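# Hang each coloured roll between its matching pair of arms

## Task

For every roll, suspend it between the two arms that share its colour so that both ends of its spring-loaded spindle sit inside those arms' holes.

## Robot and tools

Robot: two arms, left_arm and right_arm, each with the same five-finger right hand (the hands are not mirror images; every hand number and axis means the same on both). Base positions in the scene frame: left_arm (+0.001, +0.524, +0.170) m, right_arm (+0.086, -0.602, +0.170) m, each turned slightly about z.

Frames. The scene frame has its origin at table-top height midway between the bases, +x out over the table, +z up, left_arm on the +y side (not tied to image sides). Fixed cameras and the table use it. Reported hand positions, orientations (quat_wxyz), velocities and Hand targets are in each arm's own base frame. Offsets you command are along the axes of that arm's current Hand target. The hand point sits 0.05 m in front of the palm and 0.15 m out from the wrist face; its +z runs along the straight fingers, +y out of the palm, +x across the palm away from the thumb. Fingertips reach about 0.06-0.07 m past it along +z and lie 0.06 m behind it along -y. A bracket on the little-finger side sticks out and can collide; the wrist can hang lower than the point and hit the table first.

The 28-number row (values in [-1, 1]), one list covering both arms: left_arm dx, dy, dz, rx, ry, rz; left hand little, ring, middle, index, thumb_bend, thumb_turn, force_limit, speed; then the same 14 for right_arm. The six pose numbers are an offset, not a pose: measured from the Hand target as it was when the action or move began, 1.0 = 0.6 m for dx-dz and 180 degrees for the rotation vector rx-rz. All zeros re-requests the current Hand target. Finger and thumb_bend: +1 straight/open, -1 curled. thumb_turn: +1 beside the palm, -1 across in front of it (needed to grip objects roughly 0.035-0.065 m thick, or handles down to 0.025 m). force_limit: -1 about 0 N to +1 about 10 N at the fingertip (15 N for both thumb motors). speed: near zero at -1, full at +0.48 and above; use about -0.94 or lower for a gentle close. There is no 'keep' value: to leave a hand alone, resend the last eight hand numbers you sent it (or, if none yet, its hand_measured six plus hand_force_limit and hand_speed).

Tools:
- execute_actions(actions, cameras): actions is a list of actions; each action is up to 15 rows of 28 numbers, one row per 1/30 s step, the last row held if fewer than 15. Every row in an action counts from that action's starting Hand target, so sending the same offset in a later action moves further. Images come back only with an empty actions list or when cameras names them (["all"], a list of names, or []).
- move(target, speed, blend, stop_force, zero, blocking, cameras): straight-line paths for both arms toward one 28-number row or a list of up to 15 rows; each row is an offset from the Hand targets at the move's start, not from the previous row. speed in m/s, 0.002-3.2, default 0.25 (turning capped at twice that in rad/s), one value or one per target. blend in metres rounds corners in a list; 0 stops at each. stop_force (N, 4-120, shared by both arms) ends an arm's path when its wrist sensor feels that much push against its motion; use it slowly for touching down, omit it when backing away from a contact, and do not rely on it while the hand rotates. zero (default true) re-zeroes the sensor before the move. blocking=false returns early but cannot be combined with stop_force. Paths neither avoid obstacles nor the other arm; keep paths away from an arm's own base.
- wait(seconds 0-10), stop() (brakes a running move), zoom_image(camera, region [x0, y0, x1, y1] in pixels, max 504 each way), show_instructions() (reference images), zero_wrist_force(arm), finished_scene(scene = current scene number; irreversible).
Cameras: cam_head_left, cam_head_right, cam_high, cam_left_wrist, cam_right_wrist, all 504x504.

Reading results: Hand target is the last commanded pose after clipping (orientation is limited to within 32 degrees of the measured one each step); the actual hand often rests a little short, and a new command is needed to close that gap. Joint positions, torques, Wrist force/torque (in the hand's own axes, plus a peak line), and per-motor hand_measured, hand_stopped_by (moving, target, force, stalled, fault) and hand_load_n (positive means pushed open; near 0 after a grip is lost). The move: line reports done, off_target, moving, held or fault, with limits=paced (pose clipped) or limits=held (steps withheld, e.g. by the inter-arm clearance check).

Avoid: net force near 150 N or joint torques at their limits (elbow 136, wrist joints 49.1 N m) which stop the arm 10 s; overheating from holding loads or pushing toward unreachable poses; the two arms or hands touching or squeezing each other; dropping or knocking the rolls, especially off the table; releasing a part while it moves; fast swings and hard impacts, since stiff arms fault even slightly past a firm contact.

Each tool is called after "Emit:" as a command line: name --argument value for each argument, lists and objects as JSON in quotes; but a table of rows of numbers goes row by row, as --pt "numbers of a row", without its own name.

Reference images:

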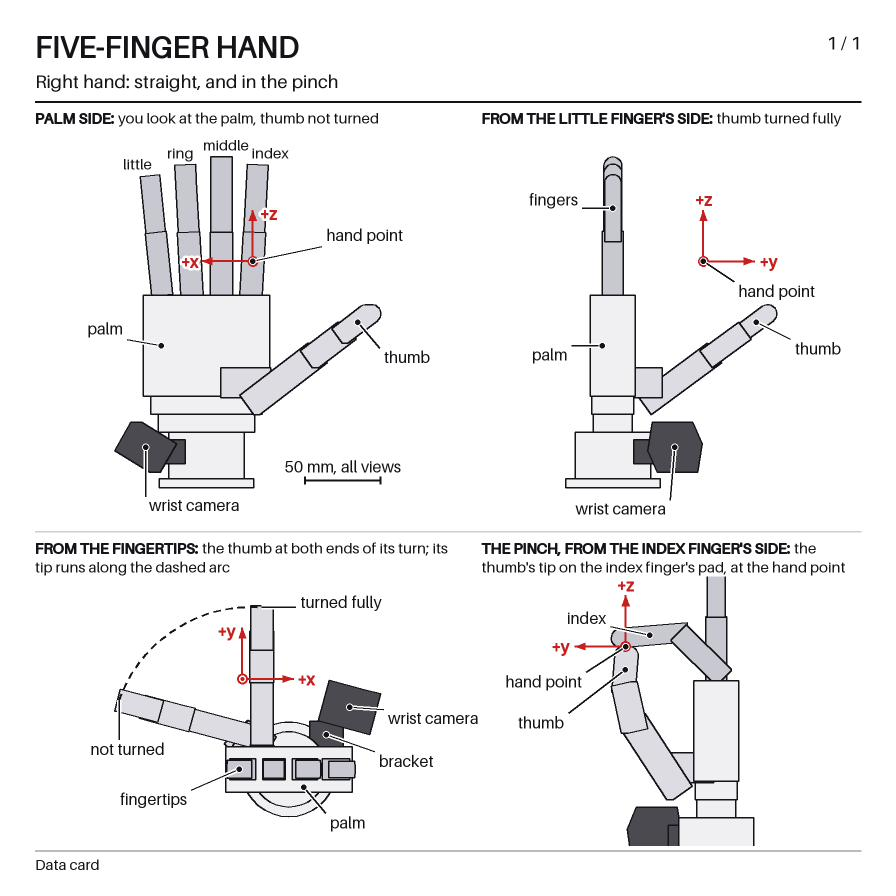

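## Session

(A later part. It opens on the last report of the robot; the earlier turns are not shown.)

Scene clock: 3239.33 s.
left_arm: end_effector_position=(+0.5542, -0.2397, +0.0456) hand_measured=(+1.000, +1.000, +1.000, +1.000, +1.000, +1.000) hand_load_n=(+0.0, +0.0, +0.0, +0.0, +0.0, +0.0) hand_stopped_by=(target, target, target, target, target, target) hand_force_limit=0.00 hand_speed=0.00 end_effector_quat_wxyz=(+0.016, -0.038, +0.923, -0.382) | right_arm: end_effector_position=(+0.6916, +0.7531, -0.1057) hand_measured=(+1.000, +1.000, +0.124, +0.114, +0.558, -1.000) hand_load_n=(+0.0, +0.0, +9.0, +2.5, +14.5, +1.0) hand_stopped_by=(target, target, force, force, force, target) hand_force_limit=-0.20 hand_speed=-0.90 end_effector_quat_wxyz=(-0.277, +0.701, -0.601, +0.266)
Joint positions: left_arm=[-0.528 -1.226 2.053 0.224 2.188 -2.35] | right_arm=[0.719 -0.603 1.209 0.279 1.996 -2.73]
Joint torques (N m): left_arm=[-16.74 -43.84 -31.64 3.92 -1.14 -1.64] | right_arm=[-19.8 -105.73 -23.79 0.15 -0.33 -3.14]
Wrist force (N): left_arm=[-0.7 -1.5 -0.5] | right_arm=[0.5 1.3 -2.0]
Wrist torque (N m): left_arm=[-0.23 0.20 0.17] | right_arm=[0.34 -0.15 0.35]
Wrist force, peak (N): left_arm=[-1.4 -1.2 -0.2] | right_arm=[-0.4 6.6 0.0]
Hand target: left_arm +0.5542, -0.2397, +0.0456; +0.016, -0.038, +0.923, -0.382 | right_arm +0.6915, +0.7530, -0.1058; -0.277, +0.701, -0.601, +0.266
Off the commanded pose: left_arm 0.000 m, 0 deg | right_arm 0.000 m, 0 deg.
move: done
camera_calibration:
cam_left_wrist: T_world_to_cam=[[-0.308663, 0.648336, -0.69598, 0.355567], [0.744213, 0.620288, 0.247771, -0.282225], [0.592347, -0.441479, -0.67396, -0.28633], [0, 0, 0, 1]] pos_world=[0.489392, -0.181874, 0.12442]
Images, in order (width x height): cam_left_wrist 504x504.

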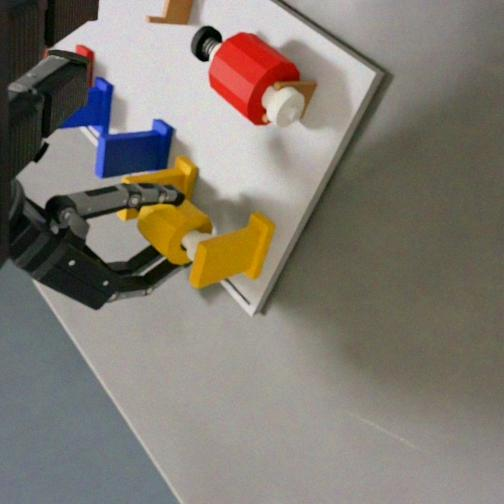

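Emit:
move --target '[0,0,0,0,0,0,1,1,1,1,1,1,0,0,-0.0002,0.0035,0.0035,0,0,0,1,1,-0.1,-0.1,0.3,-1,-0.2,-0.9]' --speed 0.02 --cameras '["cam_left_wrist"]'

Emit:
zoom_image --camera "cam_left_wrist" --region '[165, 215, 235, 285]'

Scene clock: 3276.60 s.
left_arm: end_effector_position=(+0.5542, -0.2397, +0.0456) hand_measured=(+1.000, +1.000, +1.000, +1.000, +1.000, +1.000) hand_load_n=(+0.0, +0.0, +0.0, +0.0, +0.0, +0.0) hand_stopped_by=(target, target, target, target, target, target) hand_force_limit=0.00 hand_speed=0.00 end_effector_quat_wxyz=(+0.016, -0.038, +0.923, -0.382) | right_arm: end_effector_position=(+0.6915, +0.7530, -0.1088) hand_measured=(+1.000, +1.000, +0.124, +0.114, +0.558, -1.000) hand_load_n=(+0.0, +0.0, +8.5, +3.5, +14.0, +2.5) hand_stopped_by=(target, target, force, force, force, target) hand_force_limit=-0.20 hand_speed=-0.90 end_effector_quat_wxyz=(-0.277, +0.701, -0.601, +0.266)
Joint positions: left_arm=[-0.528 -1.226 2.053 0.224 2.188 -2.35] | right_arm=[0.719 -0.6 1.209 0.276 1.996 -2.73]
Joint torques (N m): left_arm=[-16.97 -42.61 -31.07 3.88 -0.87 -1.71] | right_arm=[-9.7 -111.08 -24.23 0.87 -0.24 -2.51]
Wrist force (N): left_arm=[-1.0 -1.1 0.0] | right_arm=[0.8 -0.1 -2.0]
Wrist torque (N m): left_arm=[-0.18 0.23 0.17] | right_arm=[0.32 -0.12 0.36]
Wrist force, peak (N): left_arm=[-1.4 -1.2 -0.6] | right_arm=[0.7 -0.2 -3.4]
Hand target: left_arm +0.5542, -0.2397, +0.0456; +0.016, -0.038, +0.923, -0.382 | right_arm +0.6915, +0.7530, -0.1087; -0.277, +0.701, -0.601, +0.266
Off the commanded pose: left_arm 0.000 m, 0 deg | right_arm 0.000 m, 0 deg.
move: done
camera_calibration:
cam_left_wrist: T_world_to_cam=[[-0.308663, 0.648336, -0.69598, 0.355567], [0.744213, 0.620288, 0.247771, -0.282225], [0.592347, -0.441479, -0.67396, -0.28633], [0, 0, 0, 1]] pos_world=[0.489392, -0.181874, 0.12442]
Images, in order (width x height): cam_left_wrist 504x504.

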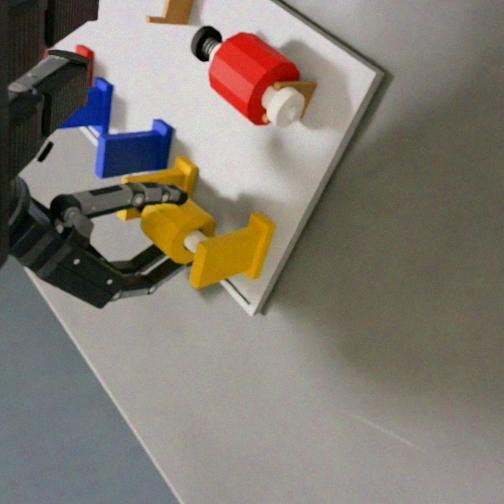

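Scaled by 7.200 from the camera's 504x504 image, which has a finer 720x720 frame.

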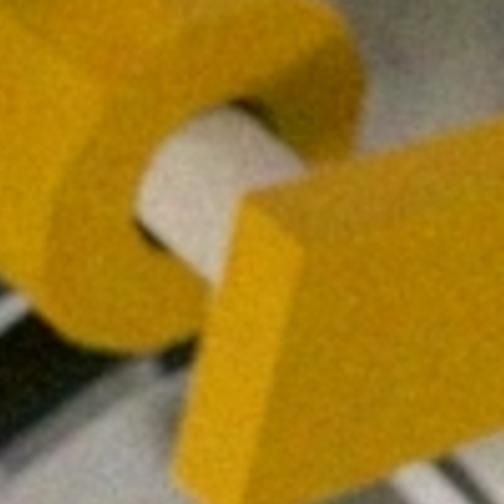

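Emit:
move --target '[0,0,0,0,0,0,1,1,1,1,1,1,0,0,0,0,0,0,0,0,1,1,1,1,1,-1,0.3,-0.5]' --speed 0.05

Emit:
move --target '[0,0,0,0,0,0,1,1,1,1,1,1,0,0,0,0,-0.1833,0,0,0,1,1,1,1,1,-1,0.3,-0.5]' --speed 0.08 --cameras '["all"]'

Emit:
zoom_image --camera "cam_right_wrist" --region '[100, 0, 340, 240]'

Emit:
zoom_image --camera "cam_left_wrist" --region '[80, 130, 300, 330]'

Scene clock: 3283.43 s.
left_arm: end_effector_position=(+0.5542, -0.2397, +0.0456) hand_measured=(+1.000, +1.000, +1.000, +1.000, +1.000, +1.000) hand_load_n=(+0.0, +0.0, +0.0, +0.0, +0.5, +0.0) hand_stopped_by=(target, target, target, target, target, target) hand_force_limit=0.00 hand_speed=0.00 end_effector_quat_wxyz=(+0.016, -0.038, +0.923, -0.382) | right_arm: end_effector_position=(+0.6915, +0.7530, -0.1087) hand_measured=(+1.000, +1.000, +1.000, +1.000, +1.000, -1.000) hand_load_n=(+0.0, +0.0, +0.0, +0.0, +0.0, +0.0) hand_stopped_by=(target, target, target, target, target, target) hand_force_limit=0.30 hand_speed=-0.50 end_effector_quat_wxyz=(-0.277, +0.701, -0.601, +0.266)
Joint positions: left_arm=[-0.528 -1.226 2.053 0.224 2.188 -2.35] | right_arm=[0.719 -0.6 1.209 0.276 1.996 -2.73]
Joint torques (N m): left_arm=[-13.8 -44.65 -30.36 4.12 -0.93 -1.7] | right_arm=[-4.99 -121.04 -28.92 2.53 0.46 -2.87]
Wrist force (N): left_arm=[-0.7 -1.1 -0.5] | right_arm=[0.5 0.1 0.1]
Wrist torque (N m): left_arm=[-0.15 0.20 0.17] | right_arm=[0.37 -0.13 0.35]
Wrist force, peak (N): left_arm=[-1.2 -1.6 -0.8] | right_arm=[0.3 1.9 -2.3]
Hand target: left_arm +0.5542, -0.2397, +0.0456; +0.016, -0.038, +0.923, -0.382 | right_arm +0.6915, +0.7530, -0.1087; -0.277, +0.701, -0.601, +0.266
Off the commanded pose: left_arm 0.000 m, 0 deg | right_arm 0.000 m, 0 deg.
move: done

Scene clock: 3285.10 s.
left_arm: end_effector_position=(+0.5542, -0.2397, +0.0456) hand_measured=(+1.000, +1.000, +1.000, +1.000, +1.000, +1.000) hand_load_n=(+0.0, +0.0, +0.0, +0.0, +0.0, +0.0) hand_stopped_by=(target, target, target, target, target, target) hand_force_limit=0.00 hand_speed=0.00 end_effector_quat_wxyz=(+0.016, -0.038, +0.923, -0.382) | right_arm: end_effector_position=(+0.6136, +0.7454, -0.0312) hand_measured=(+1.000, +1.000, +1.000, +1.000, +1.000, -1.000) hand_load_n=(+0.0, +0.0, +0.0, +0.0, +0.0, +0.0) hand_stopped_by=(target, target, target, target, target, target) hand_force_limit=0.30 hand_speed=-0.50 end_effector_quat_wxyz=(-0.277, +0.701, -0.601, +0.266) end_effector_velocity=(+0.001, +0.002, -0.003) end_effector_angular_velocity=(+0.001, +0.000, +0.002)
Joint positions: left_arm=[-0.528 -1.226 2.053 0.224 2.188 -2.35] | right_arm=[0.774 -0.745 1.341 0.309 2.031 -2.682]
Joint velocities: left_arm=[within noise] | right_arm=[0 0.005 -0.004 -0.002 -0.001 -0.001]
Joint torques (N m): left_arm=[-16.79 -45.44 -31.31 3.99 -0.9 -1.29] | right_arm=[-18.65 -95.52 -44.75 0.6 -0.23 -2.76]
Wrist force (N): left_arm=[-0.9 -1.0 -0.3] | right_arm=[0.4 -0.5 0.0]
Wrist torque (N m): left_arm=[-0.16 0.23 0.16] | right_arm=[0.24 -0.11 0.01]
Wrist force, peak (N): left_arm=[-0.9 -1.4 -0.8] | right_arm=[1.0 -0.7 -1.2]
Hand target: left_arm +0.5542, -0.2397, +0.0456; +0.016, -0.038, +0.923, -0.382 | right_arm +0.6139, +0.7454, -0.0312; -0.277, +0.701, -0.601, +0.266
Off the commanded pose: left_arm 0.000 m, 0 deg | right_arm 0.000 m, 0 deg.
move: done
camera_calibration:
cam_left_wrist: T_world_to_cam=[[-0.308663, 0.648336, -0.69598, 0.355567], [0.744213, 0.620288, 0.247771, -0.282225], [0.592347, -0.441479, -0.67396, -0.28633], [0, 0, 0, 1]] pos_world=[0.489392, -0.181874, 0.12442]
cam_right_wrist: T_world_to_cam=[[-0.64089, -0.350263, -0.683064, 0.63506], [-0.668943, 0.691305, 0.273152, -0.110952], [0.37653, 0.631991, -0.677357, -0.612337], [0, 0, 0, 1]] pos_world=[0.563346, 0.686132, 0.0493221]

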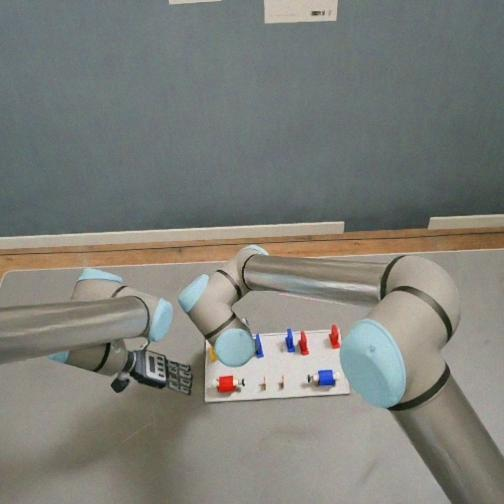

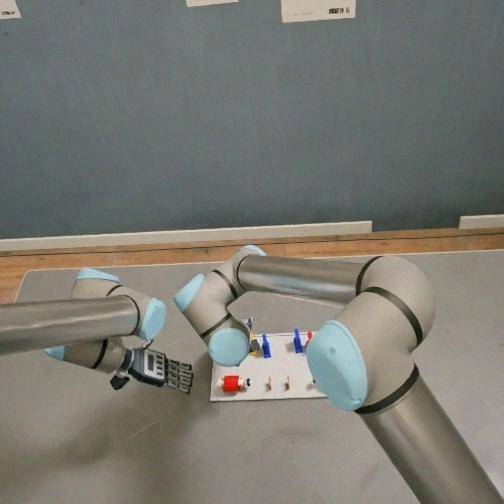

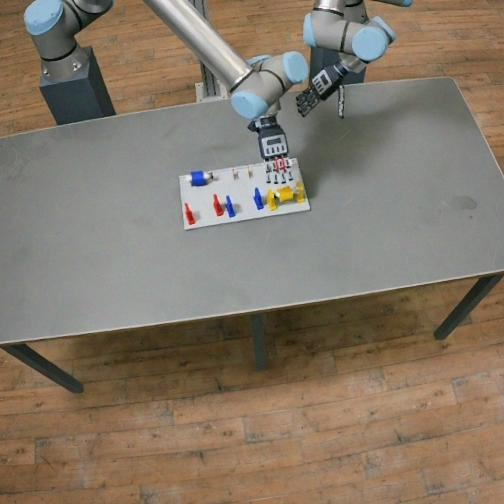

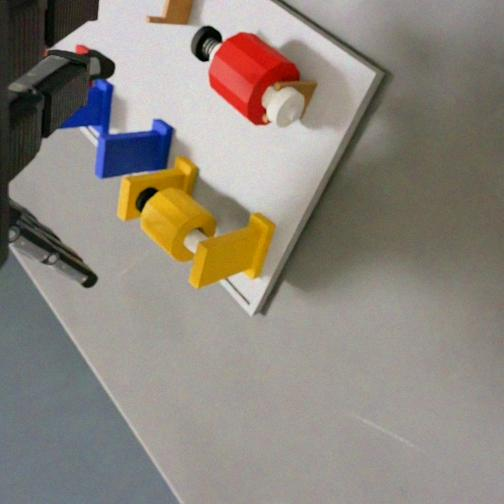

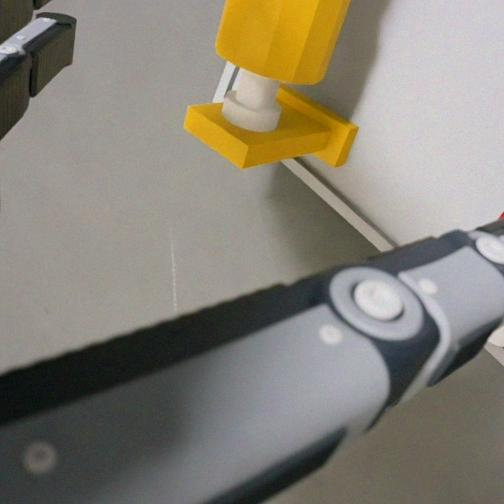

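Scaled by 2.100 from the camera's 504x504 image, which has a finer 720x720 frame.

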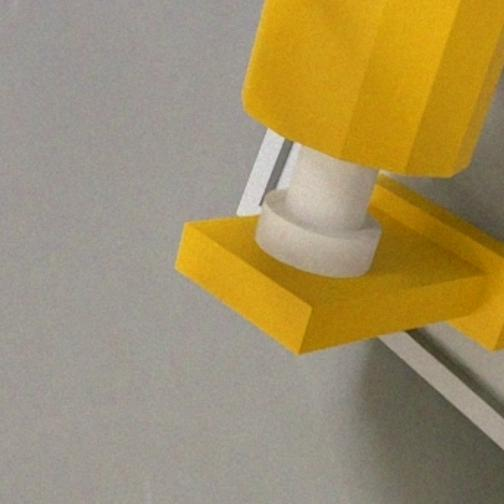

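Scaled by 2.291 from the camera's 504x504 image, which has a finer 720x720 frame.

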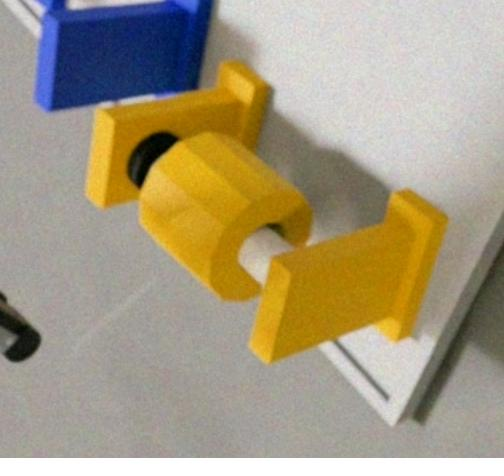

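Emit:
move --target '[0,0.1769,-0.1766,0,0,0,1,1,1,1,1,1,0,0,0,0,-0.08,0,0,0,1,1,1,1,1,-1,0.3,-0.5]' --speed 0.2

Scene clock: 3356.90 s.
left_arm: end_effector_position=(+0.5418, -0.0903, +0.0455) hand_measured=(+1.000, +1.000, +1.000, +1.000, +1.000, +1.000) hand_load_n=(+0.0, +0.0, +0.0, +0.0, +0.0, +0.0) hand_stopped_by=(target, target, target, target, target, target) hand_force_limit=0.00 hand_speed=0.00 end_effector_quat_wxyz=(+0.016, -0.038, +0.923, -0.382) | right_arm: end_effector_position=(+0.5798, +0.7422, +0.0027) hand_measured=(+1.000, +1.000, +1.000, +1.000, +1.000, -1.000) hand_load_n=(+0.0, +0.0, +0.0, -0.5, +0.0, +0.0) hand_stopped_by=(target, target, target, target, target, target) hand_force_limit=0.30 hand_speed=-0.50 end_effector_quat_wxyz=(-0.277, +0.701, -0.601, +0.266)
Joint positions: left_arm=[-0.249 -1.206 2.082 0.38 2.303 -2.023] | right_arm=[0.8 -0.804 1.386 0.334 2.047 -2.659]
Joint torques (N m): left_arm=[20.14 -68.69 -20.31 1.77 -0.57 2.16] | right_arm=[-19.26 -93.55 -43.96 0.61 -0.2 -3.33]
Wrist force (N): left_arm=[-0.5 -1.1 -0.5] | right_arm=[0.8 -1.0 0.0]
Wrist torque (N m): left_arm=[-0.17 0.14 0.16] | right_arm=[0.14 -0.19 0.05]
Wrist force, peak (N): left_arm=[-1.0 -2.9 1.2] | right_arm=[1.4 -0.6 0.0]
Hand target: left_arm +0.5418, -0.0902, +0.0455; +0.016, -0.038, +0.923, -0.382 | right_arm +0.5800, +0.7421, +0.0026; -0.277, +0.701, -0.601, +0.266
Off the commanded pose: left_arm 0.000 m, 0 deg | right_arm 0.000 m, 0 deg.
move: done

Emit:
move --target '[0,0,0,0,0,0,1,1,1,1,1,1,0,0,0.1889,0.1282,-0.1062,0,0,0,1,1,1,1,1,-1,0.3,-0.5]' --speed 0.2 --cameras '["cam_right_wrist","cam_head_left","cam_high"]'

Scene clock: 3368.70 s.
left_arm: end_effector_position=(+0.5418, -0.0902, +0.0455) hand_measured=(+1.000, +1.000, +1.000, +1.000, +1.000, +1.000) hand_load_n=(+0.0, +0.0, +0.0, +0.0, +0.0, +0.0) hand_stopped_by=(target, target, target, target, target, target) hand_force_limit=0.00 hand_speed=0.00 end_effector_quat_wxyz=(+0.016, -0.038, +0.923, -0.382) | right_arm: end_effector_position=(+0.4972, +0.6160, -0.0023) hand_measured=(+1.000, +1.000, +1.000, +1.000, +1.000, -1.000) hand_load_n=(+0.0, +0.0, +0.0, +0.0, +0.0, +0.0) hand_stopped_by=(target, target, target, target, target, target) hand_force_limit=0.30 hand_speed=-0.50 end_effector_quat_wxyz=(-0.277, +0.701, -0.601, +0.266)
Joint positions: left_arm=[-0.249 -1.206 2.082 0.38 2.303 -2.023] | right_arm=[0.757 -1.001 1.757 0.143 2.02 -2.697]
Joint torques (N m): left_arm=[22.14 -69.34 -15.69 5.58 -1.38 2.53] | right_arm=[17.73 -88.06 -21.05 2.46 3.45 4.33]
Wrist force (N): left_arm=[-0.7 -1.5 -0.8] | right_arm=[0.8 -0.9 -0.3]
Wrist torque (N m): left_arm=[-0.19 0.18 0.10] | right_arm=[0.18 -0.24 0.29]
Wrist force, peak (N): left_arm=[-1.0 -1.8 -0.6] | right_arm=[-1.1 -1.9 1.3]
Hand target: left_arm +0.5418, -0.0902, +0.0455; +0.016, -0.038, +0.923, -0.382 | right_arm +0.4970, +0.6160, -0.0024; -0.277, +0.701, -0.601, +0.266
Off the commanded pose: left_arm 0.000 m, 0 deg | right_arm 0.000 m, 0 deg.
move: done
camera_calibration:
cam_right_wrist: T_world_to_cam=[[-0.64076, -0.350227, -0.683205, 0.534874], [-0.669019, 0.69125, 0.273105, -0.107122], [0.376617, 0.632072, -0.677234, -0.467285], [0, 0, 0, 1]] pos_world=[0.447046, 0.556732, 0.0782226]
Images, in order (width x height): cam_head_left 504x504, cam_high 504x504, cam_right_wrist 504x504.

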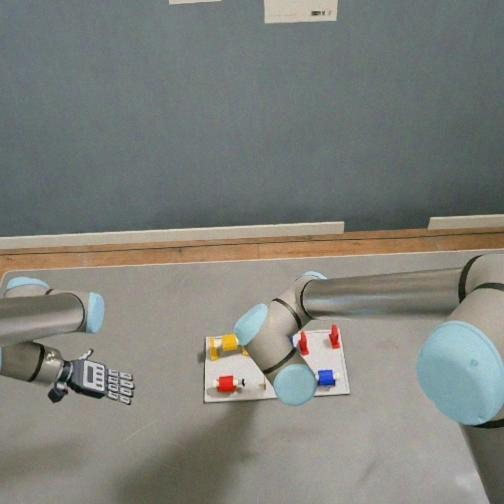

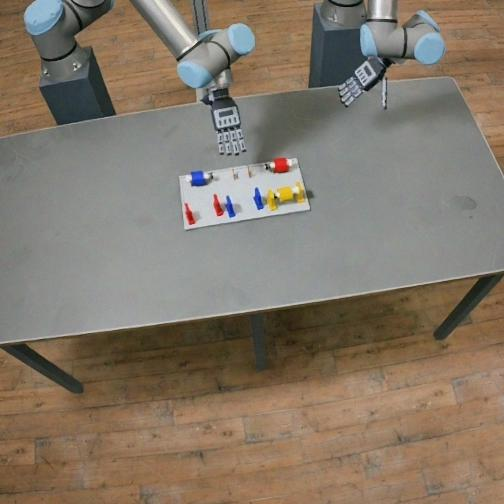

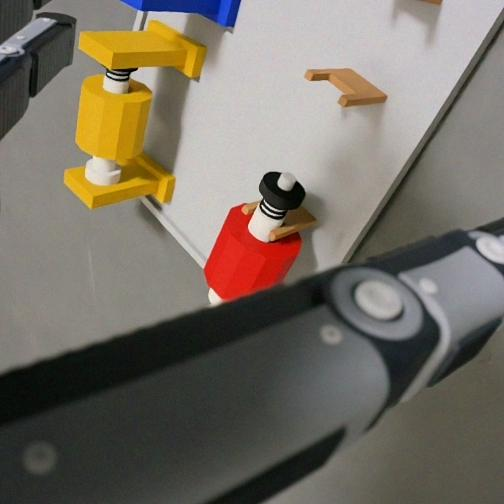

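Emit:
move --target '[0,0,0,0,0,0,1,1,1,1,1,1,0,0,-0.0567,-0.0,0,0,0,0,1,1,1,1,1,1,0.3,-0.2]' --speed 0.2 --cameras '["cam_right_wrist"]'

Emit:
zoom_image --camera "cam_right_wrist" --region '[130, 120, 382, 372]'

Scene clock: 3375.47 s.
left_arm: end_effector_position=(+0.5418, -0.0902, +0.0455) hand_measured=(+1.000, +1.000, +1.000, +1.000, +1.000, +1.000) hand_load_n=(+0.0, +0.0, +0.0, +0.0, +0.0, +0.0) hand_stopped_by=(target, target, target, target, target, target) hand_force_limit=0.00 hand_speed=0.00 end_effector_quat_wxyz=(+0.016, -0.038, +0.923, -0.382) | right_arm: end_effector_position=(+0.4924, +0.6497, -0.0037) hand_measured=(+1.000, +1.000, +1.000, +1.000, +1.000, +1.000) hand_load_n=(+0.0, +0.0, +0.0, +0.0, +0.0, +0.0) hand_stopped_by=(target, target, target, target, target, target) hand_force_limit=0.30 hand_speed=-0.20 end_effector_quat_wxyz=(-0.277, +0.701, -0.601, +0.266)
Joint positions: left_arm=[-0.249 -1.206 2.082 0.38 2.303 -2.023] | right_arm=[0.798 -0.963 1.696 0.183 2.046 -2.661]
Joint torques (N m): left_arm=[22.31 -65.57 -16.44 5.26 -1.27 2.29] | right_arm=[-18.28 -97.83 -20.08 0.43 -1.08 -3.19]
Wrist force (N): left_arm=[-0.4 -1.6 -0.6] | right_arm=[0.5 -0.4 -0.5]
Wrist torque (N m): left_arm=[-0.22 0.15 0.13] | right_arm=[0.21 -0.14 0.19]
Wrist force, peak (N): left_arm=[-1.0 -1.6 -0.9] | right_arm=[0.6 -1.7 -0.4]
Hand target: left_arm +0.5418, -0.0902, +0.0455; +0.016, -0.038, +0.923, -0.382 | right_arm +0.4924, +0.6497, -0.0037; -0.277, +0.701, -0.601, +0.266
Off the commanded pose: left_arm 0.000 m, 0 deg | right_arm 0.000 m, 0 deg.
move: done
camera_calibration:
cam_right_wrist: T_world_to_cam=[[-0.64076, -0.350227, -0.683205, 0.542545], [-0.669019, 0.69125, 0.273105, -0.133243], [0.376617, 0.632072, -0.677234, -0.487625], [0, 0, 0, 1]] pos_world=[0.442146, 0.590332, 0.0768226]
Images, in order (width x height): cam_right_wrist 504x504.

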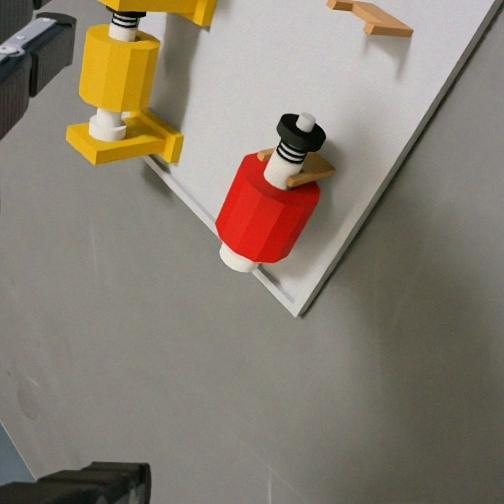

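Scaled by 2.000 from the camera's 504x504 image, which has a finer 720x720 frame.

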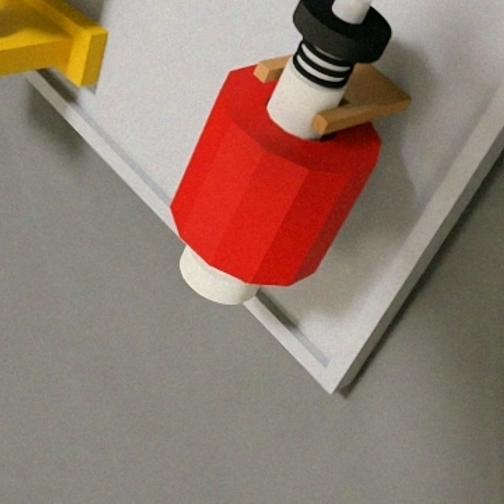

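Emit:
move --target '[0,0,0,0,0,0,1,1,1,1,1,1,0,0,-0.1803,0.0462,0.0592,-0.0014,0.0244,0.0243,1,1,1,1,1,1,0.3,-0.2]' --speed 0.2

Emit:
move --target '[0,0,0,0,0,0,1,1,1,1,1,1,0,0,0,0,0,0,0,0,1,1,1,1,1,-1,0.3,-0.2]' --speed 0.2 --cameras '["cam_right_wrist"]'

Scene clock: 3408.43 s.
left_arm: end_effector_position=(+0.5418, -0.0902, +0.0455) hand_measured=(+1.000, +1.000, +1.000, +1.000, +1.000, +1.000) hand_load_n=(+0.0, +0.0, +0.0, +0.0, +0.0, +0.0) hand_stopped_by=(target, target, target, target, target, target) hand_force_limit=0.00 hand_speed=0.00 end_effector_quat_wxyz=(+0.016, -0.038, +0.923, -0.382) | right_arm: end_effector_position=(+0.4833, +0.7557, -0.0527) hand_measured=(+1.000, +1.000, +1.000, +1.000, +1.000, +1.000) hand_load_n=(+0.0, +0.0, +0.0, -0.5, +0.0, +0.0) hand_stopped_by=(target, target, target, target, target, target) hand_force_limit=0.30 hand_speed=-0.20 end_effector_quat_wxyz=(-0.262, +0.668, -0.638, +0.281)
Joint positions: left_arm=[-0.249 -1.206 2.082 0.38 2.303 -2.023] | right_arm=[0.92 -0.759 1.443 0.346 2.176 -2.44]
Joint torques (N m): left_arm=[22.89 -66.69 -17.67 5.39 -0.75 2.53] | right_arm=[-9.68 -91.11 -40.18 3.75 0.59 1.26]
Wrist force (N): left_arm=[-0.9 -1.4 -0.7] | right_arm=[0.6 -1.1 0.2]
Wrist torque (N m): left_arm=[-0.19 0.21 0.10] | right_arm=[0.12 -0.13 0.33]
Wrist force, peak (N): left_arm=[-0.9 -1.7 -0.5] | right_arm=[2.6 -1.5 -0.9]
Hand target: left_arm +0.5418, -0.0902, +0.0455; +0.016, -0.038, +0.923, -0.382 | right_arm +0.4834, +0.7558, -0.0527; -0.262, +0.667, -0.638, +0.281
Off the commanded pose: left_arm 0.000 m, 0 deg | right_arm 0.000 m, 0 deg.
move: done

Scene clock: 3410.00 s.
left_arm: end_effector_position=(+0.5418, -0.0902, +0.0455) hand_measured=(+1.000, +1.000, +1.000, +1.000, +1.000, +1.000) hand_load_n=(+0.0, +0.0, +0.0, +0.0, +0.0, -0.5) hand_stopped_by=(target, target, target, target, target, target) hand_force_limit=0.00 hand_speed=0.00 end_effector_quat_wxyz=(+0.016, -0.038, +0.923, -0.382) | right_arm: end_effector_position=(+0.4834, +0.7558, -0.0527) hand_measured=(+1.000, +1.000, +1.000, +1.000, +1.000, -1.000) hand_load_n=(+0.0, +0.0, -0.5, +0.0, +0.0, +0.5) hand_stopped_by=(target, target, target, target, target, target) hand_force_limit=0.30 hand_speed=-0.20 end_effector_quat_wxyz=(-0.262, +0.667, -0.638, +0.281)
Joint positions: left_arm=[-0.249 -1.206 2.082 0.38 2.303 -2.023] | right_arm=[0.92 -0.759 1.442 0.346 2.176 -2.44]
Joint torques (N m): left_arm=[21.03 -65.9 -16.68 4.82 -0.94 2.36] | right_arm=[-18.22 -90.95 -40.02 4.62 1.93 3.87]
Wrist force (N): left_arm=[-1.1 -1.4 -0.8] | right_arm=[0.2 -1.0 -0.2]
Wrist torque (N m): left_arm=[-0.18 0.26 0.09] | right_arm=[0.16 -0.07 0.30]
Wrist force, peak (N): left_arm=[-1.1 -1.4 -0.8] | right_arm=[0.5 -1.6 0.0]
Hand target: left_arm +0.5418, -0.0902, +0.0455; +0.016, -0.038, +0.923, -0.382 | right_arm +0.4834, +0.7558, -0.0527; -0.262, +0.667, -0.638, +0.281
Off the commanded pose: left_arm 0.000 m, 0 deg | right_arm 0.000 m, 0 deg.
move: done
camera_calibration:
cam_right_wrist: T_world_to_cam=[[-0.674923, -0.278859, -0.683166, 0.503075], [-0.590362, 0.759486, 0.273228, -0.288752], [0.442664, 0.587723, -0.677223, -0.582906], [0, 0, 0, 1]] pos_world=[0.4271, 0.702178, 0.0278222]
Images, in order (width x height): cam_right_wrist 504x504.

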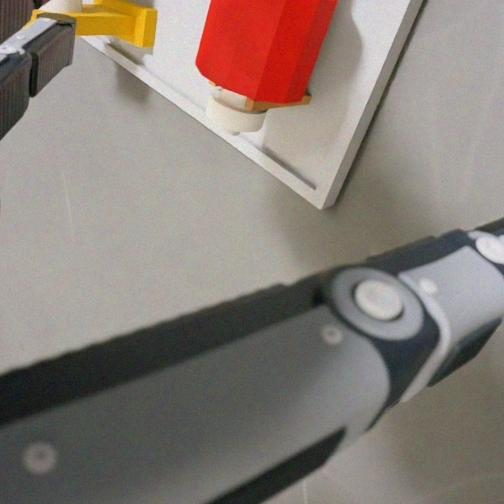

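Emit:
move --target '[0,0,0,0,0,0,1,1,1,1,1,1,0,0,0,0,0.1667,0,0,0,1,1,1,1,1,-1,0.3,-0.2]' --speed 0.06 --stop_force 5 --cameras '["cam_right_wrist","cam_high"]'

Scene clock: 3416.93 s.
left_arm: end_effector_position=(+0.5418, -0.0902, +0.0455) hand_measured=(+1.000, +1.000, +1.000, +1.000, +1.000, +1.000) hand_load_n=(-0.5, +0.0, +0.0, +0.0, +0.0, -0.5) hand_stopped_by=(target, target, target, target, target, target) hand_force_limit=0.00 hand_speed=0.00 end_effector_quat_wxyz=(+0.016, -0.038, +0.923, -0.382) | right_arm: end_effector_position=(+0.5543, +0.7550, -0.1232) hand_measured=(+1.000, +1.000, +1.000, +1.000, +1.000, -1.000) hand_load_n=(+0.0, +0.0, +0.0, -0.5, +0.0, +0.0) hand_stopped_by=(target, target, target, target, target, target) hand_force_limit=0.30 hand_speed=-0.20 end_effector_quat_wxyz=(-0.262, +0.667, -0.638, +0.281)
Joint positions: left_arm=[-0.249 -1.206 2.082 0.38 2.303 -2.023] | right_arm=[0.851 -0.65 1.37 0.271 2.139 -2.51]
Joint torques (N m): left_arm=[21.72 -65.77 -17.66 5.49 -0.42 2.39] | right_arm=[18.89 -119.31 -19.91 4.83 4.29 3.72]
Wrist force (N): left_arm=[-0.6 -1.1 -0.9] | right_arm=[0.3 -0.6 0.2]
Wrist torque (N m): left_arm=[-0.14 0.16 0.13] | right_arm=[0.19 -0.11 0.21]
Wrist force, peak (N): left_arm=[-1.2 -1.6 -0.7] | right_arm=[0.7 -1.5 0.4]
Hand target: left_arm +0.5418, -0.0902, +0.0455; +0.016, -0.038, +0.923, -0.382 | right_arm +0.5543, +0.7550, -0.1232; -0.262, +0.667, -0.638, +0.281
Off the commanded pose: left_arm 0.000 m, 0 deg | right_arm 0.000 m, 0 deg.
move: done
camera_calibration:
cam_right_wrist: T_world_to_cam=[[-0.674923, -0.278859, -0.683166, 0.502541], [-0.590362, 0.759486, 0.273228, -0.227025], [0.442664, 0.587723, -0.677223, -0.661565], [0, 0, 0, 1]] pos_world=[0.498, 0.701378, -0.0426778]
Images, in order (width x height): cam_high 504x504, cam_right_wrist 504x504.

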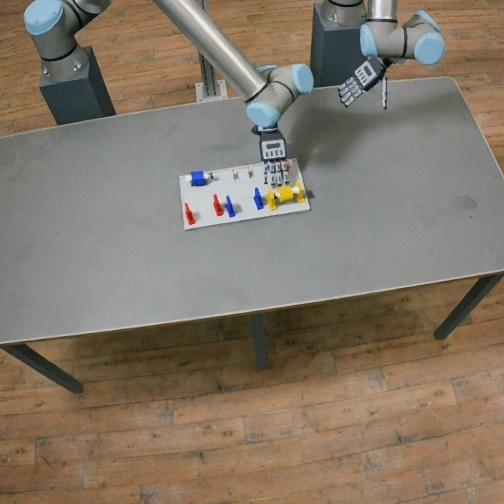

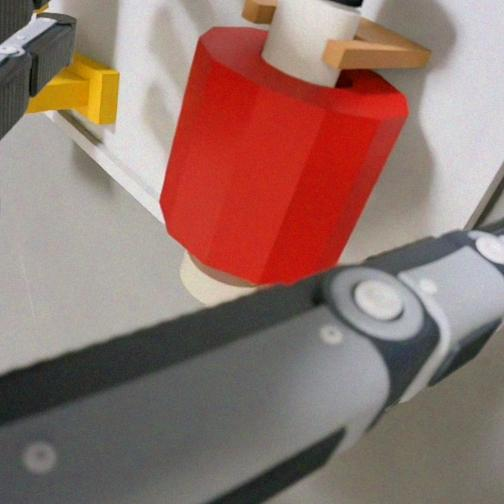

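Emit:
move --target '[0,0,0,0,0,0,1,1,1,1,1,1,0,0,0,0,0,0,0,0,1,1,0.4,0.4,0.8,-1,-0.7,-0.5]' --speed 0.06

Emit:
move --target '[0,0,0,0,0,0,1,1,1,1,1,1,0,0,0,0,0,0,0,0,1,1,0.0,0.0,0.2,-1,-0.7,-0.9]' --speed 0.06 --cameras '["cam_right_wrist"]'

Scene clock: 3422.40 s.
left_arm: end_effector_position=(+0.5418, -0.0902, +0.0455) hand_measured=(+1.000, +1.000, +1.000, +1.000, +1.000, +1.000) hand_load_n=(+0.0, +0.0, +0.0, +0.0, +0.0, +0.0) hand_stopped_by=(target, target, target, target, target, target) hand_force_limit=0.00 hand_speed=0.00 end_effector_quat_wxyz=(+0.016, -0.038, +0.923, -0.382) | right_arm: end_effector_position=(+0.5543, +0.7550, -0.1232) hand_measured=(+1.000, +1.000, +0.400, +0.400, +0.800, -1.000) hand_load_n=(+0.0, +0.0, +0.0, +0.0, +0.0, +0.5) hand_stopped_by=(target, target, target, target, target, target) hand_force_limit=-0.70 hand_speed=-0.50 end_effector_quat_wxyz=(-0.262, +0.667, -0.638, +0.281)
Joint positions: left_arm=[-0.249 -1.206 2.082 0.38 2.303 -2.023] | right_arm=[0.851 -0.65 1.37 0.271 2.139 -2.51]
Joint torques (N m): left_arm=[21.66 -65 -17.78 5.53 -0.26 2.02] | right_arm=[19.32 -119.87 -22.32 3.82 2.89 3.72]
Wrist force (N): left_arm=[-1.1 -1.6 -0.4] | right_arm=[0.6 -0.5 -0.2]
Wrist torque (N m): left_arm=[-0.23 0.24 0.08] | right_arm=[0.23 -0.14 0.23]
Wrist force, peak (N): left_arm=[-0.7 -1.6 -1.1] | right_arm=[0.9 -1.0 0.3]
Hand target: left_arm +0.5418, -0.0902, +0.0455; +0.016, -0.038, +0.923, -0.382 | right_arm +0.5543, +0.7550, -0.1232; -0.262, +0.667, -0.638, +0.281
Off the commanded pose: left_arm 0.000 m, 0 deg | right_arm 0.000 m, 0 deg.
move: done

Scene clock: 3424.63 s.
left_arm: end_effector_position=(+0.5418, -0.0902, +0.0455) hand_measured=(+1.000, +1.000, +1.000, +1.000, +1.000, +1.000) hand_load_n=(+0.0, +0.0, +0.0, -0.5, +0.0, +0.0) hand_stopped_by=(target, target, target, target, target, target) hand_force_limit=0.00 hand_speed=0.00 end_effector_quat_wxyz=(+0.016, -0.038, +0.923, -0.382) | right_arm: end_effector_position=(+0.5543, +0.7550, -0.1232) hand_measured=(+1.000, +1.000, +0.150, +0.160, +0.514, -1.000) hand_load_n=(+0.0, +0.0, +7.5, +2.0, +2.5, +0.0) hand_stopped_by=(target, target, force, force, force, target) hand_force_limit=-0.70 hand_speed=-0.90 end_effector_quat_wxyz=(-0.262, +0.667, -0.638, +0.281)
Joint positions: left_arm=[-0.249 -1.206 2.082 0.38 2.303 -2.023] | right_arm=[0.851 -0.65 1.37 0.271 2.139 -2.51]
Joint torques (N m): left_arm=[22.82 -65.14 -18.08 5.43 0.16 1.82] | right_arm=[18.44 -118.9 -30.47 2.48 0.8 3.78]
Wrist force (N): left_arm=[-0.5 -1.4 -0.8] | right_arm=[0.0 -2.4 4.3]
Wrist torque (N m): left_arm=[-0.18 0.15 0.13] | right_arm=[0.27 -0.14 0.18]
Wrist force, peak (N): left_arm=[-0.9 -1.5 -0.9] | right_arm=[-0.2 -4.2 6.1]
Hand target: left_arm +0.5418, -0.0902, +0.0455; +0.016, -0.038, +0.923, -0.382 | right_arm +0.5543, +0.7550, -0.1232; -0.262, +0.667, -0.638, +0.281
Off the commanded pose: left_arm 0.000 m, 0 deg | right_arm 0.000 m, 0 deg.
move: done
camera_calibration:
cam_right_wrist: T_world_to_cam=[[-0.674923, -0.278859, -0.683166, 0.502541], [-0.590362, 0.759486, 0.273228, -0.227025], [0.442664, 0.587723, -0.677223, -0.661565], [0, 0, 0, 1]] pos_world=[0.498, 0.701378, -0.0426778]
Images, in order (width x height): cam_right_wrist 504x504.

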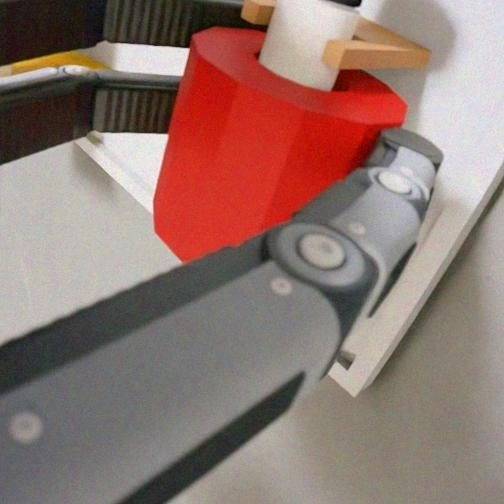

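Emit:
move --target '[0,0,0,0,0,0,1,1,1,1,1,1,0,0,0,0,0,0,0,0,1,1,-0.1,-0.1,0.25,-1,0.1,-0.9]' --speed 0.06

Emit:
move --target '[0,0,0,0,0,0,1,1,1,1,1,1,0,0,0.0014,-0.0236,-0.0235,0,0,0,1,1,-0.1,-0.1,0.25,-1,0.1,-0.9]' --speed 0.03 --cameras '["cam_right_wrist","cam_high"]'

Scene clock: 3430.57 s.
left_arm: end_effector_position=(+0.5418, -0.0902, +0.0455) hand_measured=(+1.000, +1.000, +1.000, +1.000, +1.000, +1.000) hand_load_n=(+0.0, +0.0, +0.0, +0.0, +0.0, +0.0) hand_stopped_by=(target, target, target, target, target, target) hand_force_limit=0.00 hand_speed=0.00 end_effector_quat_wxyz=(+0.016, -0.038, +0.923, -0.382) | right_arm: end_effector_position=(+0.5543, +0.7550, -0.1232) hand_measured=(+1.000, +1.000, +0.150, +0.152, +0.504, -1.000) hand_load_n=(+0.0, +0.0, +7.0, +6.5, +7.5, +0.0) hand_stopped_by=(target, target, force, force, force, target) hand_force_limit=0.10 hand_speed=-0.90 end_effector_quat_wxyz=(-0.262, +0.667, -0.638, +0.281)
Joint positions: left_arm=[-0.249 -1.206 2.082 0.38 2.303 -2.023] | right_arm=[0.851 -0.65 1.37 0.271 2.139 -2.51]
Joint torques (N m): left_arm=[21.47 -63.27 -18.91 5.17 0.55 1.98] | right_arm=[14.94 -118.8 -38.5 2.52 0.77 3.83]
Wrist force (N): left_arm=[-0.4 -1.5 -0.7] | right_arm=[0.2 -2.5 4.8]
Wrist torque (N m): left_arm=[-0.20 0.14 0.12] | right_arm=[0.23 -0.14 0.21]
Wrist force, peak (N): left_arm=[-1.1 -1.8 -0.8] | right_arm=[-0.2 -3.8 6.4]
Hand target: left_arm +0.5418, -0.0902, +0.0455; +0.016, -0.038, +0.923, -0.382 | right_arm +0.5543, +0.7550, -0.1232; -0.262, +0.667, -0.638, +0.281
Off the commanded pose: left_arm 0.000 m, 0 deg | right_arm 0.000 m, 0 deg.
move: done

Scene clock: 3431.50 s.
left_arm: end_effector_position=(+0.5418, -0.0902, +0.0455) hand_measured=(+1.000, +1.000, +1.000, +1.000, +1.000, +1.000) hand_load_n=(+0.0, +0.0, +0.0, +0.0, +0.5, +0.0) hand_stopped_by=(target, target, target, target, target, target) hand_force_limit=0.00 hand_speed=0.00 end_effector_quat_wxyz=(+0.016, -0.038, +0.923, -0.382) | right_arm: end_effector_position=(+0.5543, +0.7549, -0.1031) hand_measured=(+1.000, +1.000, +0.152, +0.152, +0.504, -1.000) hand_load_n=(+0.0, +0.0, +4.5, +4.0, +9.5, -1.0) hand_stopped_by=(target, target, force, force, force, target) hand_force_limit=0.10 hand_speed=-0.90 end_effector_quat_wxyz=(-0.262, +0.668, -0.638, +0.281)
Joint positions: left_arm=[-0.249 -1.206 2.082 0.38 2.303 -2.023] | right_arm=[0.851 -0.672 1.37 0.293 2.139 -2.51]
Joint torques (N m): left_arm=[20.83 -61.3 -18.13 5.29 0.24 2.05] | right_arm=[3.3 -96.12 -40.76 0.97 -0.71 0.92]
Wrist force (N): left_arm=[-1.0 -1.5 -0.6] | right_arm=[0.4 -0.3 0.7]
Wrist torque (N m): left_arm=[-0.22 0.23 0.09] | right_arm=[0.16 -0.08 0.20]
Wrist force, peak (N): left_arm=[-0.9 -1.8 -0.8] | right_arm=[1.4 -6.7 13.0]
Hand target: left_arm +0.5418, -0.0902, +0.0455; +0.016, -0.038, +0.923, -0.382 | right_arm +0.5543, +0.7549, -0.1032; -0.262, +0.667, -0.638, +0.281
Off the commanded pose: left_arm 0.000 m, 0 deg | right_arm 0.000 m, 0 deg.
move: done
camera_calibration:
cam_right_wrist: T_world_to_cam=[[-0.674956, -0.279007, -0.683074, 0.516395], [-0.590389, 0.759493, 0.273152, -0.23251], [0.442578, 0.587645, -0.677346, -0.647858], [0, 0, 0, 1]] pos_world=[0.498, 0.701377, -0.0225778]
Images, in order (width x height): cam_high 504x504, cam_right_wrist 504x504.

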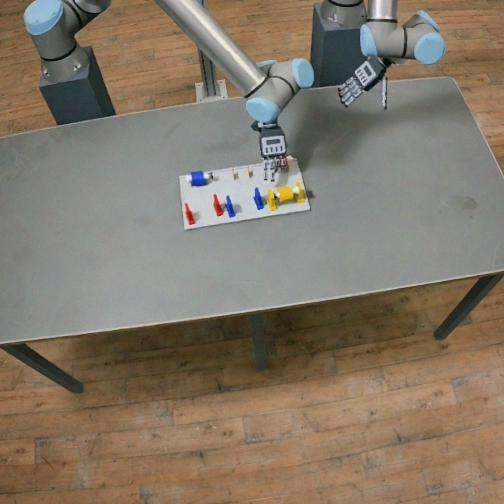

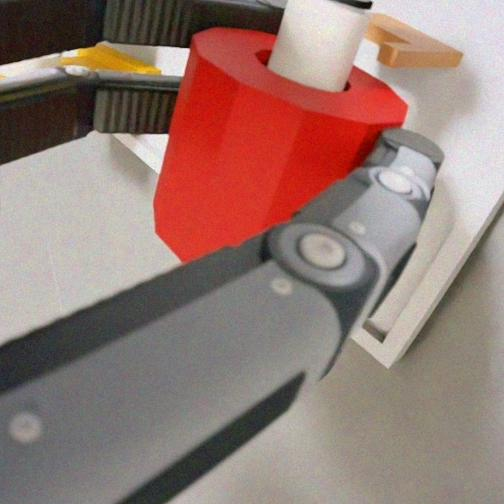

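Emit:
move --pt "0 0 0 0 0 0 1 1 1 1 1 1 0 0 0.007 -0.118 -0.1175 0 0 0 1 1 -0.1 -0.1 0.25 -1 0.1 -0.9" --speed 0.15

Scene clock: 3450.87 s.
left_arm: end_effector_position=(+0.5418, -0.0902, +0.0455) hand_measured=(+1.000, +1.000, +1.000, +1.000, +1.000, +1.000) hand_load_n=(+0.0, -0.5, +0.0, +0.0, +0.0, +0.0) hand_stopped_by=(target, target, target, target, target, target) hand_force_limit=0.00 hand_speed=0.00 end_effector_quat_wxyz=(+0.016, -0.038, +0.923, -0.382) | right_arm: end_effector_position=(+0.5544, +0.7548, -0.0032) hand_measured=(+1.000, +1.000, +0.152, +0.152, +0.504, -1.000) hand_load_n=(+0.0, +0.0, +5.0, +4.0, +9.5, -0.5) hand_stopped_by=(target, target, force, force, force, target) hand_force_limit=0.10 hand_speed=-0.90 end_effector_quat_wxyz=(-0.262, +0.667, -0.638, +0.281)
Joint positions: left_arm=[-0.249 -1.206 2.082 0.38 2.303 -2.023] | right_arm=[0.85 -0.771 1.351 0.411 2.139 -2.51]
Joint torques (N m): left_arm=[21.97 -62.05 -18.26 5.21 0.17 2.01] | right_arm=[-19.43 -94.52 -23.61 0.89 -0.86 -1.12]
Wrist force (N): left_arm=[-0.5 -1.5 -0.9] | right_arm=[0.1 -0.4 0.7]
Wrist torque (N m): left_arm=[-0.19 0.17 0.12] | right_arm=[0.11 -0.03 0.26]
Wrist force, peak (N): left_arm=[-0.7 -1.7 -0.8] | right_arm=[0.4 1.2 2.3]
Hand target: left_arm +0.5418, -0.0902, +0.0455; +0.016, -0.038, +0.923, -0.382 | right_arm +0.5544, +0.7547, -0.0032; -0.262, +0.667, -0.638, +0.281
Off the commanded pose: left_arm 0.000 m, 0 deg | right_arm 0.000 m, 0 deg.
move: done

Emit:
move --target '[0,0,0,0,0,0,1,1,1,1,1,1,0,0,0.5543,0.1332,-0.251,0,0,0,1,1,-0.1,-0.1,0.25,-1,0.1,-0.9]' --speed 0.2 --cameras '["cam_head_left","cam_head_right","cam_high","cam_right_wrist"]'

Scene clock: 3459.23 s.
left_arm: end_effector_position=(+0.5418, -0.0902, +0.0455) hand_measured=(+1.000, +1.000, +1.000, +1.000, +1.000, +1.000) hand_load_n=(+0.0, +0.0, -0.5, +0.0, +0.0, -0.5) hand_stopped_by=(target, target, target, target, target, target) hand_force_limit=0.00 hand_speed=0.00 end_effector_quat_wxyz=(+0.016, -0.038, +0.923, -0.382) | right_arm: end_effector_position=(+0.4009, +0.4199, +0.0596) hand_measured=(+1.000, +1.000, +0.152, +0.152, +0.504, -1.000) hand_load_n=(+0.0, +0.0, +5.0, +4.0, +9.5, -1.0) hand_stopped_by=(target, target, force, force, force, target) hand_force_limit=0.10 hand_speed=-0.90 end_effector_quat_wxyz=(-0.262, +0.667, -0.638, +0.281)
Joint positions: left_arm=[-0.249 -1.206 2.082 0.38 2.303 -2.023] | right_arm=[0.617 -1.354 2.157 0.084 2 -2.725]
Joint torques (N m): left_arm=[22.1 -61.35 -19.49 5.46 0.43 1.71] | right_arm=[8.4 -63.81 -23.32 3.9 3.74 3.3]
Wrist force (N): left_arm=[-0.9 -1.0 -0.4] | right_arm=[0.6 0.0 0.2]
Wrist torque (N m): left_arm=[-0.15 0.20 0.11] | right_arm=[0.24 -0.17 0.06]
Wrist force, peak (N): left_arm=[-0.7 -1.9 -0.7] | right_arm=[2.8 0.3 -0.3]
Hand target: left_arm +0.5418, -0.0902, +0.0455; +0.016, -0.038, +0.923, -0.382 | right_arm +0.4008, +0.4198, +0.0596; -0.262, +0.667, -0.638, +0.281
Off the commanded pose: left_arm 0.000 m, 0 deg | right_arm 0.000 m, 0 deg.
move: done
camera_calibration:
cam_right_wrist: T_world_to_cam=[[-0.674923, -0.278859, -0.683166, 0.430445], [-0.590362, 0.759486, 0.273228, -0.113029], [0.442664, 0.587723, -0.677223, -0.272918], [0, 0, 0, 1]] pos_world=[0.3446, 0.366278, 0.140122]
Images, in order (width x height): cam_head_left 504x504, cam_head_right 504x504, cam_high 504x504, cam_right_wrist 504x504.

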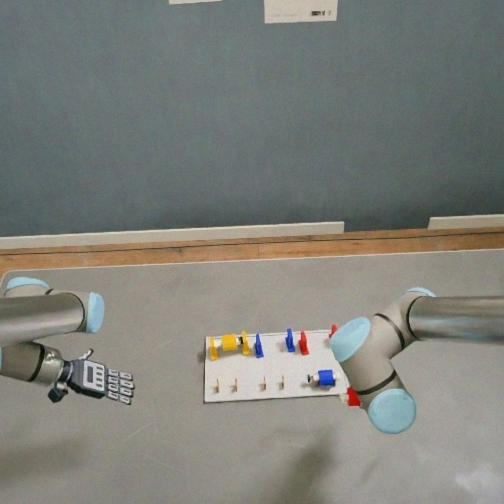

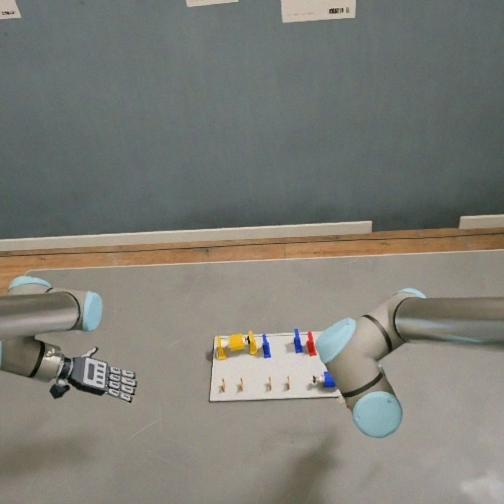

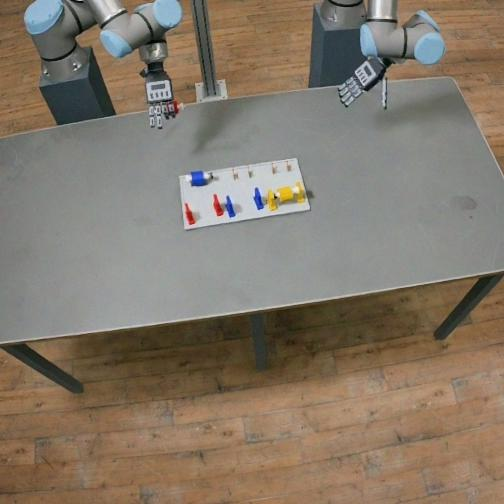

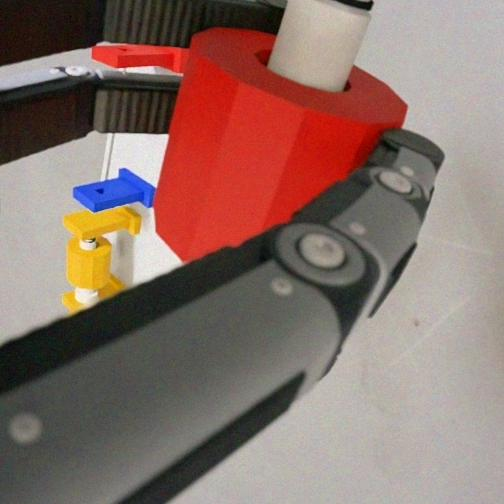

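Emit:
move --target '[0.0453,-0.4942,0.5925,0,0,0,1,1,1,1,1,1,0,0,0,0,0,0,0,0,1,1,-0.1,-0.1,0.25,-1,0.1,-0.9]' --speed 0.2 --cameras '["cam_left_wrist"]'

Scene clock: 3479.50 s.
left_arm: end_effector_position=(+0.5526, -0.5518, +0.0036) hand_measured=(+1.000, +1.000, +1.000, +1.000, +1.000, +1.000) hand_load_n=(-0.5, +0.0, -0.5, +0.0, +0.0, -0.5) hand_stopped_by=(target, target, target, target, target, target) hand_force_limit=0.00 hand_speed=0.00 end_effector_quat_wxyz=(+0.016, -0.038, +0.923, -0.382) | right_arm: end_effector_position=(+0.4008, +0.4198, +0.0596) hand_measured=(+1.000, +1.000, +0.152, +0.152, +0.504, -1.000) hand_load_n=(+0.0, +0.0, +5.0, +4.0, +9.5, -0.5) hand_stopped_by=(target, target, force, force, force, target) hand_force_limit=0.10 hand_speed=-0.90 end_effector_quat_wxyz=(-0.262, +0.667, -0.638, +0.281)
Joint positions: left_arm=[-0.946 -1.042 1.809 0.096 1.944 -2.738] | right_arm=[0.617 -1.354 2.158 0.084 2 -2.725]
Joint torques (N m): left_arm=[8.65 -73.48 -29.34 -1.14 0.72 1.66] | right_arm=[18.32 -64.3 -17.83 3.84 3.72 3.79]
Wrist force (N): left_arm=[-1.3 -0.8 -0.4] | right_arm=[0.3 -0.1 0.7]
Wrist torque (N m): left_arm=[-0.12 0.28 0.02] | right_arm=[0.20 -0.15 0.04]
Wrist force, peak (N): left_arm=[-1.1 -2.3 0.8] | right_arm=[1.2 -0.3 0.4]
Hand target: left_arm +0.5527, -0.5519, +0.0037; +0.016, -0.038, +0.923, -0.382 | right_arm +0.4008, +0.4198, +0.0596; -0.262, +0.667, -0.638, +0.281
Off the commanded pose: left_arm 0.000 m, 0 deg | right_arm 0.000 m, 0 deg.
move: done
camera_calibration:
cam_left_wrist: T_world_to_cam=[[-0.308676, 0.648543, -0.695781, 0.528306], [0.744301, 0.620152, 0.247847, -0.0771415], [0.592229, -0.441366, -0.674137, -0.451515], [0, 0, 0, 1]] pos_world=[0.487892, -0.494073, 0.0823212]
Images, in order (width x height): cam_left_wrist 504x504.

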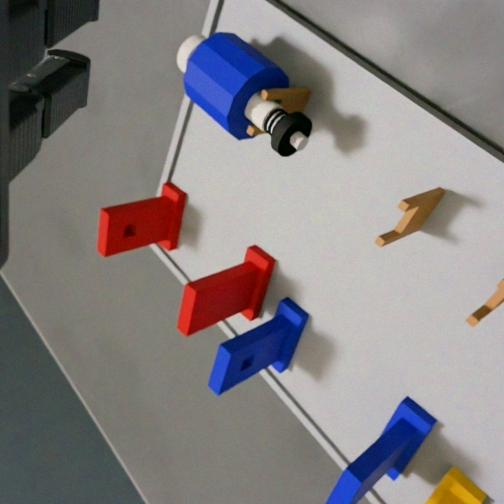

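Emit:
zoom_image --camera "cam_left_wrist" --region '[80, 170, 200, 290]'

Emit:
zoom_image --camera "cam_left_wrist" --region '[160, 230, 320, 390]'

Emit:
zoom_image --camera "cam_left_wrist" --region '[310, 390, 470, 504]'

Scaled by 4.200 from the camera's 504x504 image, which has a finer 720x720 frame.

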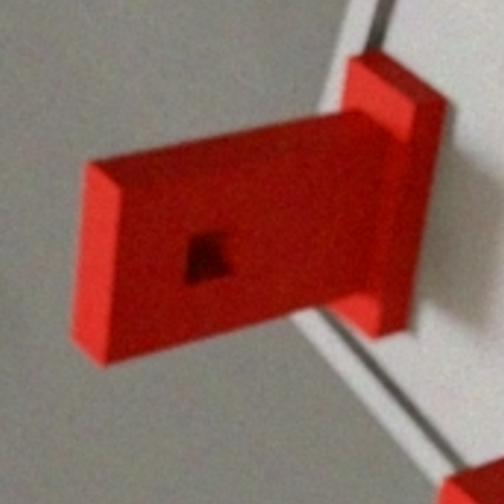

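Scaled by 3.150 from the camera's 504x504 image, which has a finer 720x720 frame.

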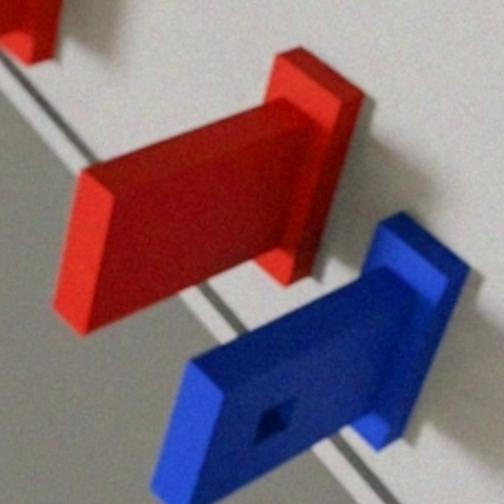

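Scaled by 3.150 from the camera's 504x504 image, which has a finer 720x720 frame.

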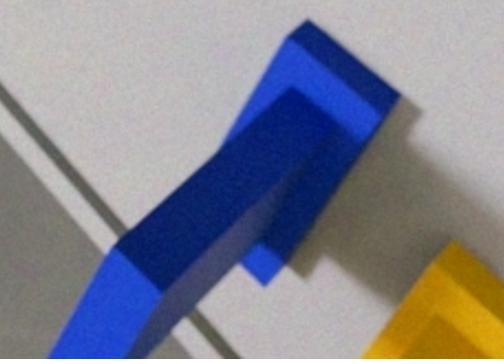

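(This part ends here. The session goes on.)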